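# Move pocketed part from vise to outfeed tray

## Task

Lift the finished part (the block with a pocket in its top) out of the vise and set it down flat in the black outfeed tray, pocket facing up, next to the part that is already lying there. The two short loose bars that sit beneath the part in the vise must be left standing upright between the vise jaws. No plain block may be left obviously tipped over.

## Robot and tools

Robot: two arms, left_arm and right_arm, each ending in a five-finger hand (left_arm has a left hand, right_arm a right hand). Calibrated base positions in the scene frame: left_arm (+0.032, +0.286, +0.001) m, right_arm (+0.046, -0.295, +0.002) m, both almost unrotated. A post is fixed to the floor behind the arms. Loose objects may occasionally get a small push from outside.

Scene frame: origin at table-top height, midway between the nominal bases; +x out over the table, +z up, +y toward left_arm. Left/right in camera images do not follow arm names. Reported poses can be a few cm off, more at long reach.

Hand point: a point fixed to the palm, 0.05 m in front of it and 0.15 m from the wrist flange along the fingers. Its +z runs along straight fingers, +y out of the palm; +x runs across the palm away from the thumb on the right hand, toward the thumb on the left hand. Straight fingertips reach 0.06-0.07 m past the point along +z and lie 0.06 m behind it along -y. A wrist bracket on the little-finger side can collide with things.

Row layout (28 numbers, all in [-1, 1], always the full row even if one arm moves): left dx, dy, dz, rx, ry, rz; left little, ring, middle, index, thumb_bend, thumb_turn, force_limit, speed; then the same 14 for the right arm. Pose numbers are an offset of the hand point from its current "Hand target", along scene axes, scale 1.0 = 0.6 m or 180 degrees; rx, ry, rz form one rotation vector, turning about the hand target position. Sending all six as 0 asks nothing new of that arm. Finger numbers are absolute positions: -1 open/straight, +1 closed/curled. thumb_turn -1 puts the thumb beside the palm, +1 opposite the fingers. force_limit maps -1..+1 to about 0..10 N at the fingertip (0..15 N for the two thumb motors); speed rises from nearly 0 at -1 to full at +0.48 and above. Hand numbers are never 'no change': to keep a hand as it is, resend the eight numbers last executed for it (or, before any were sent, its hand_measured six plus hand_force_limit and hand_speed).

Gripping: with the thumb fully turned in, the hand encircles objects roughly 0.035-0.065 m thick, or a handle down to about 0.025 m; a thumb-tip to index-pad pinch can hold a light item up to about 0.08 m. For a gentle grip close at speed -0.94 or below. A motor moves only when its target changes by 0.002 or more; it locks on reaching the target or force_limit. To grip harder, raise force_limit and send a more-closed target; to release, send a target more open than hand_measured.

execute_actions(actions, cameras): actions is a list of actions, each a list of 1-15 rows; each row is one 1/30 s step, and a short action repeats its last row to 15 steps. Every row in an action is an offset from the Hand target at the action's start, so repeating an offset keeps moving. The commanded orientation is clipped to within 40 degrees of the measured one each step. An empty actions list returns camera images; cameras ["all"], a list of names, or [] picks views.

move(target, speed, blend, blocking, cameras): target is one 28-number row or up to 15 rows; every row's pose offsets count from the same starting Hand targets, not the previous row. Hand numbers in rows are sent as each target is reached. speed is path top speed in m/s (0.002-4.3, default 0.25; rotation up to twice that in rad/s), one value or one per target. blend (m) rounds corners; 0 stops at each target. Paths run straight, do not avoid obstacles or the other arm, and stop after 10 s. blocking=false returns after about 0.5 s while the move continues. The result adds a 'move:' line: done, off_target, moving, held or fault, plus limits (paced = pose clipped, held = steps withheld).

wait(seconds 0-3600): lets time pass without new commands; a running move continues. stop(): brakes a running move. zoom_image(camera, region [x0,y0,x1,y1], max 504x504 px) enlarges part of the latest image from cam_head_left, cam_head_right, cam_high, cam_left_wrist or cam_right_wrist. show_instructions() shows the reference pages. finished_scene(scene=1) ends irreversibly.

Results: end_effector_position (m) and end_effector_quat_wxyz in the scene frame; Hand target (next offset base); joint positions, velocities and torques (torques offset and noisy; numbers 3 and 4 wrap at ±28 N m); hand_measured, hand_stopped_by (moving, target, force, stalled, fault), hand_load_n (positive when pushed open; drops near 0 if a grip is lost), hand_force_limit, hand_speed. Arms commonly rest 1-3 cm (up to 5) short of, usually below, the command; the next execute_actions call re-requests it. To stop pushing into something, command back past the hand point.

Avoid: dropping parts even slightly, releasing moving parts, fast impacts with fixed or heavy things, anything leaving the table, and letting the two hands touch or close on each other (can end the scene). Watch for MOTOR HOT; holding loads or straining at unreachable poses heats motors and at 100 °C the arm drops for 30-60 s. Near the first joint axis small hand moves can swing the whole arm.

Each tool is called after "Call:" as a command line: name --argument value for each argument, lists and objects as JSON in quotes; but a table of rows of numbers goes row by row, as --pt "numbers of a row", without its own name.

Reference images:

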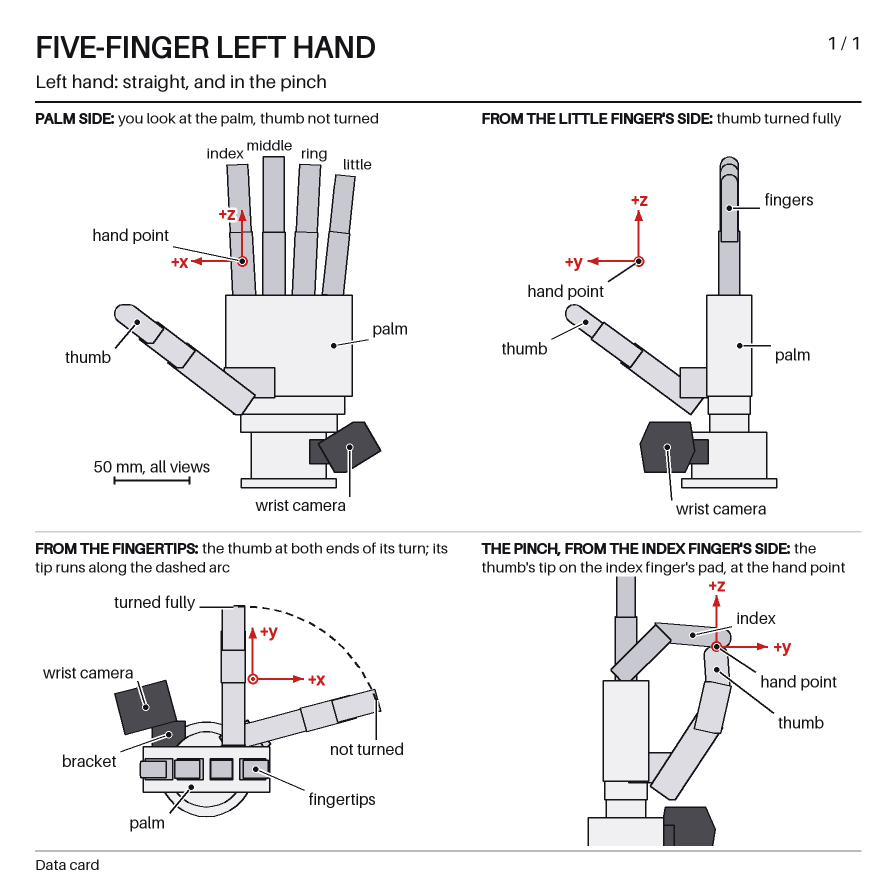

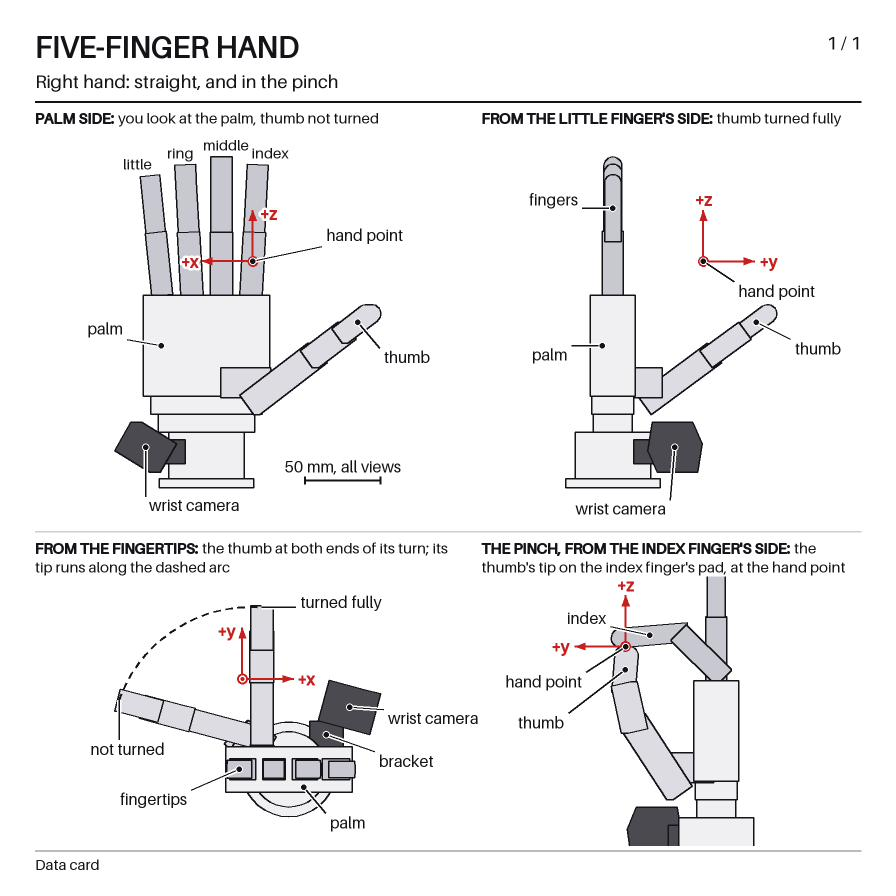

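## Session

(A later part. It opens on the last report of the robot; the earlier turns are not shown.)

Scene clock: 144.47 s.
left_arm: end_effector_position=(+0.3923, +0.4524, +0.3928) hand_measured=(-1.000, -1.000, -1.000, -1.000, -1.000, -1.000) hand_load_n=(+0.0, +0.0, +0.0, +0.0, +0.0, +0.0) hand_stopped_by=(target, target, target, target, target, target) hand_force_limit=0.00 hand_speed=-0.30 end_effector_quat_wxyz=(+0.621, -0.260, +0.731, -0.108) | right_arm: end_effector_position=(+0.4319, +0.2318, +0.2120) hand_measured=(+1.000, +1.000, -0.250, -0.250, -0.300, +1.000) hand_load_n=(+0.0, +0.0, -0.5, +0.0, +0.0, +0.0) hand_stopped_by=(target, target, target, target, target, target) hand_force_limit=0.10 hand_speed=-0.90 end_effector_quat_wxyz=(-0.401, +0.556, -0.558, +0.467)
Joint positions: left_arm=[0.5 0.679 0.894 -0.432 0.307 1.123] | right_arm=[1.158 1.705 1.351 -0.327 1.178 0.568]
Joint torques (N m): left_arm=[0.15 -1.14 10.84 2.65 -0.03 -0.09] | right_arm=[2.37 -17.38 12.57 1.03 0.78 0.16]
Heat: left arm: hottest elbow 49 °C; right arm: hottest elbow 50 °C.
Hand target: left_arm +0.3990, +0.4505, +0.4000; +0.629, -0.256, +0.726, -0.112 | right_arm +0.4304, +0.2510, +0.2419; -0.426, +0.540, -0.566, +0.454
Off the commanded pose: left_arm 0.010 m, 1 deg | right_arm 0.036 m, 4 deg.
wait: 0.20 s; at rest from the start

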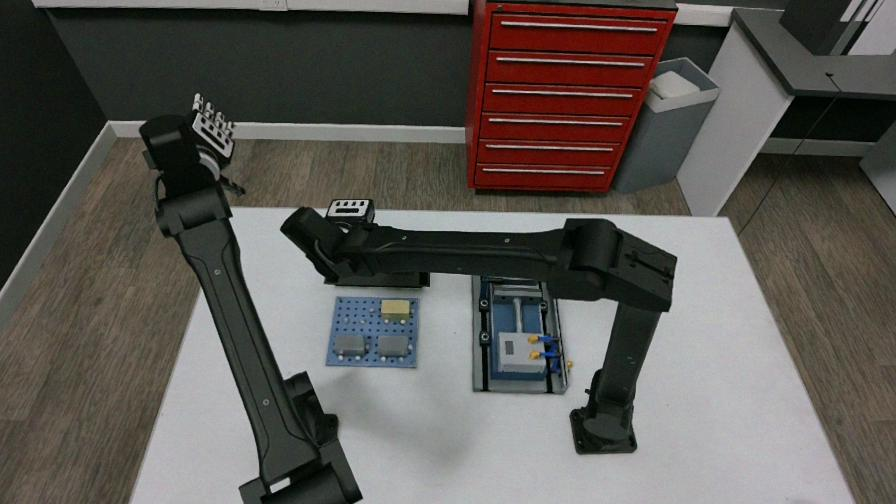

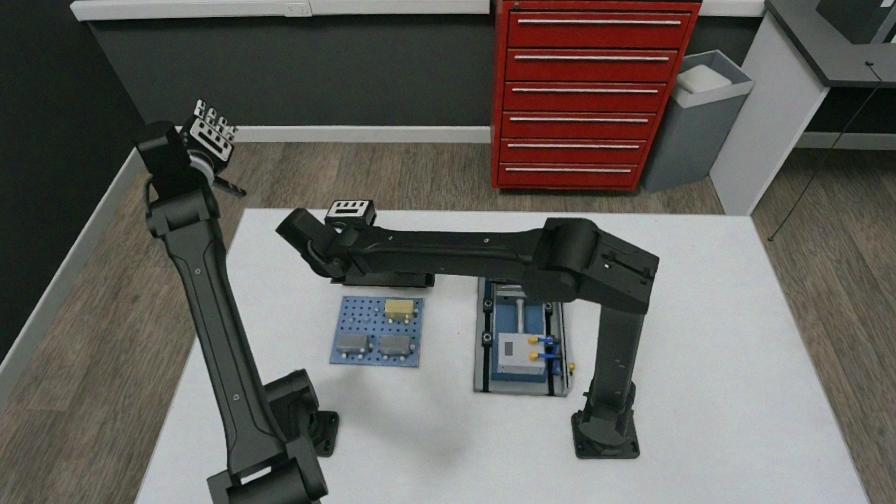

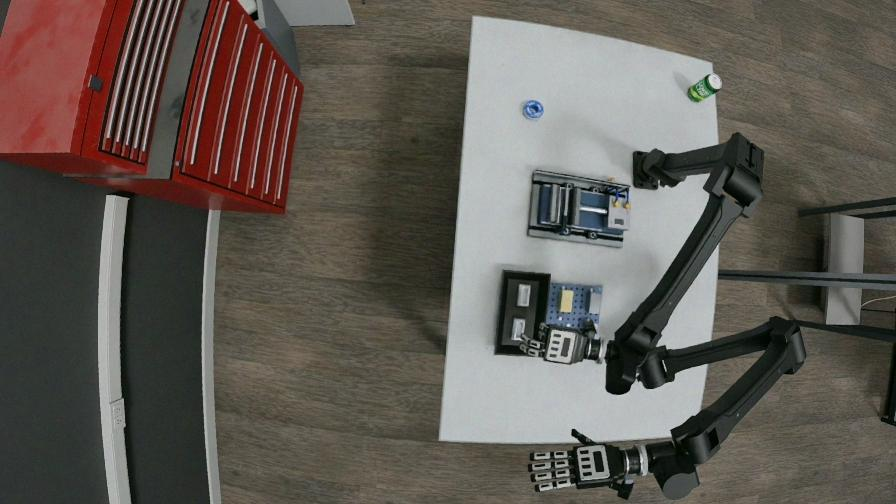

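Call:
move --pt "0 0 0 0 0 0 -1 -1 -1 -1 -1 -1 0 -0.3 -0.03 -0.05 0.2 0 0 0 1 1 -0.25 -0.25 -0.3 1 0.1 -0.9" --pt "0 0 0 0 0 0 -1 -1 -1 -1 -1 -1 0 -0.3 -0.1 -0.4 0.25 0 0 0 1 1 -0.25 -0.25 -0.3 1 0.1 -0.9" --speed 0.25 --blend 0.05 --cameras '["cam_head_left","cam_high"]'

Call:
zoom_image --camera "cam_high" --region '[485, 240, 625, 380]'

Call:
zoom_image --camera "cam_head_left" --region '[310, 210, 610, 400]'

Scene clock: 147.93 s.
left_arm: end_effector_position=(+0.3923, +0.4524, +0.3928) hand_measured=(-1.000, -1.000, -1.000, -1.000, -1.000, -1.000) hand_load_n=(+0.0, +0.0, +0.0, +0.0, +0.0, +0.0) hand_stopped_by=(target, target, target, target, target, target) hand_force_limit=0.00 hand_speed=-0.30 end_effector_quat_wxyz=(+0.621, -0.260, +0.731, -0.108) | right_arm: end_effector_position=(+0.3677, +0.0144, +0.4019) hand_measured=(+1.000, +1.000, -0.250, -0.250, -0.300, +1.000) hand_load_n=(+0.0, +0.0, +0.0, +0.0, +0.0, +0.0) hand_stopped_by=(target, target, target, target, target, target) hand_force_limit=0.10 hand_speed=-0.90 end_effector_quat_wxyz=(+0.439, -0.532, +0.570, -0.447)
Joint positions: left_arm=[0.5 0.679 0.894 -0.432 0.307 1.123] | right_arm=[1.081 1.002 1.13 -0.621 1.099 0.471]
Joint torques (N m): left_arm=[0.09 -1.2 10.81 2.63 -0.04 -0.09] | right_arm=[-0.03 -6.3 8.57 1.35 0.43 -0.1]
Heat: left arm: hottest elbow 49 °C; right arm: hottest elbow 50 °C.
Hand target: left_arm +0.3990, +0.4505, +0.4000; +0.629, -0.256, +0.726, -0.112 | right_arm +0.3705, +0.0109, +0.3921; -0.426, +0.540, -0.566, +0.454
Off the commanded pose: left_arm 0.010 m, 1 deg | right_arm 0.011 m, 2 deg.
move: off_target (right_arm)

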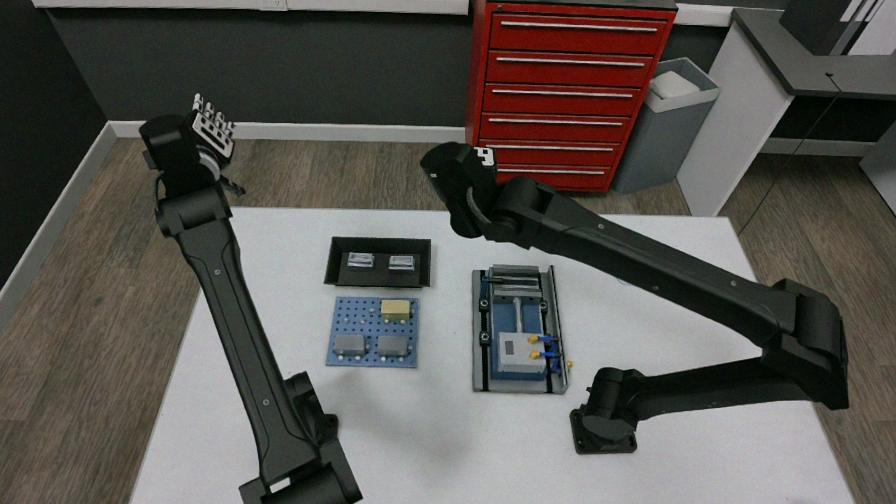

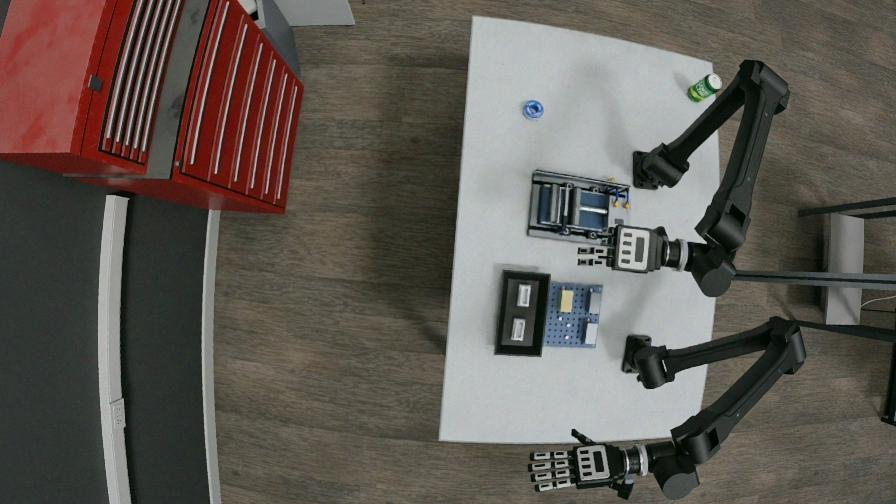

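Scaled by 3.600 from the camera's image (finer frame: 1280x720).

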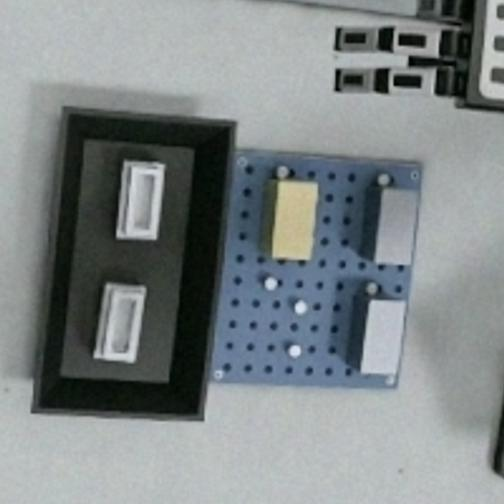

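Scaled by 1.680 from the camera's image (finer frame: 1280x720).

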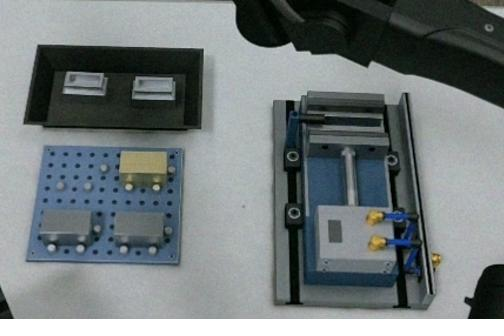

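Call:
zoom_image --camera "cam_head_left" --region '[470, 255, 570, 325]'

Call:
zoom_image --camera "cam_head_left" --region '[320, 230, 440, 295]'

Scaled by 5.040 from the camera's image (finer frame: 1280x720).

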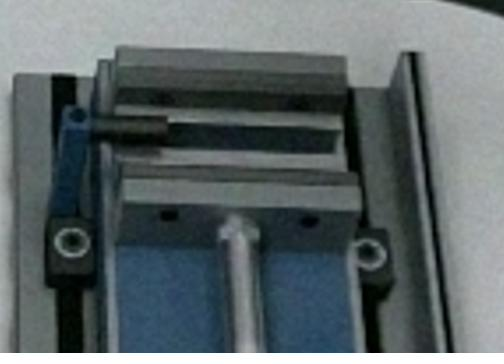

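Scaled by 4.200 from the camera's image (finer frame: 1280x720).

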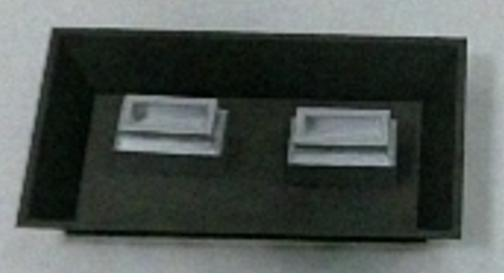

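Call:
zoom_image --camera "cam_high" --region '[530, 165, 590, 245]'

Scaled by 6.300 from the camera's image (finer frame: 1280x720).

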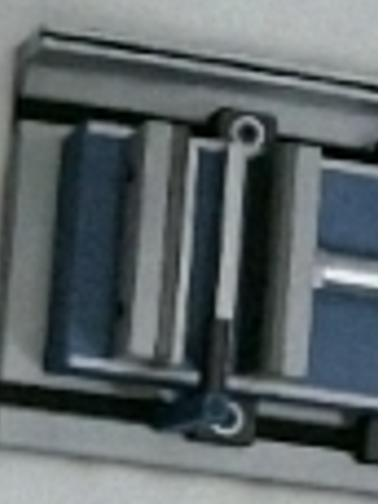

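Call:
finished_scene

The scene is finished: the task was done.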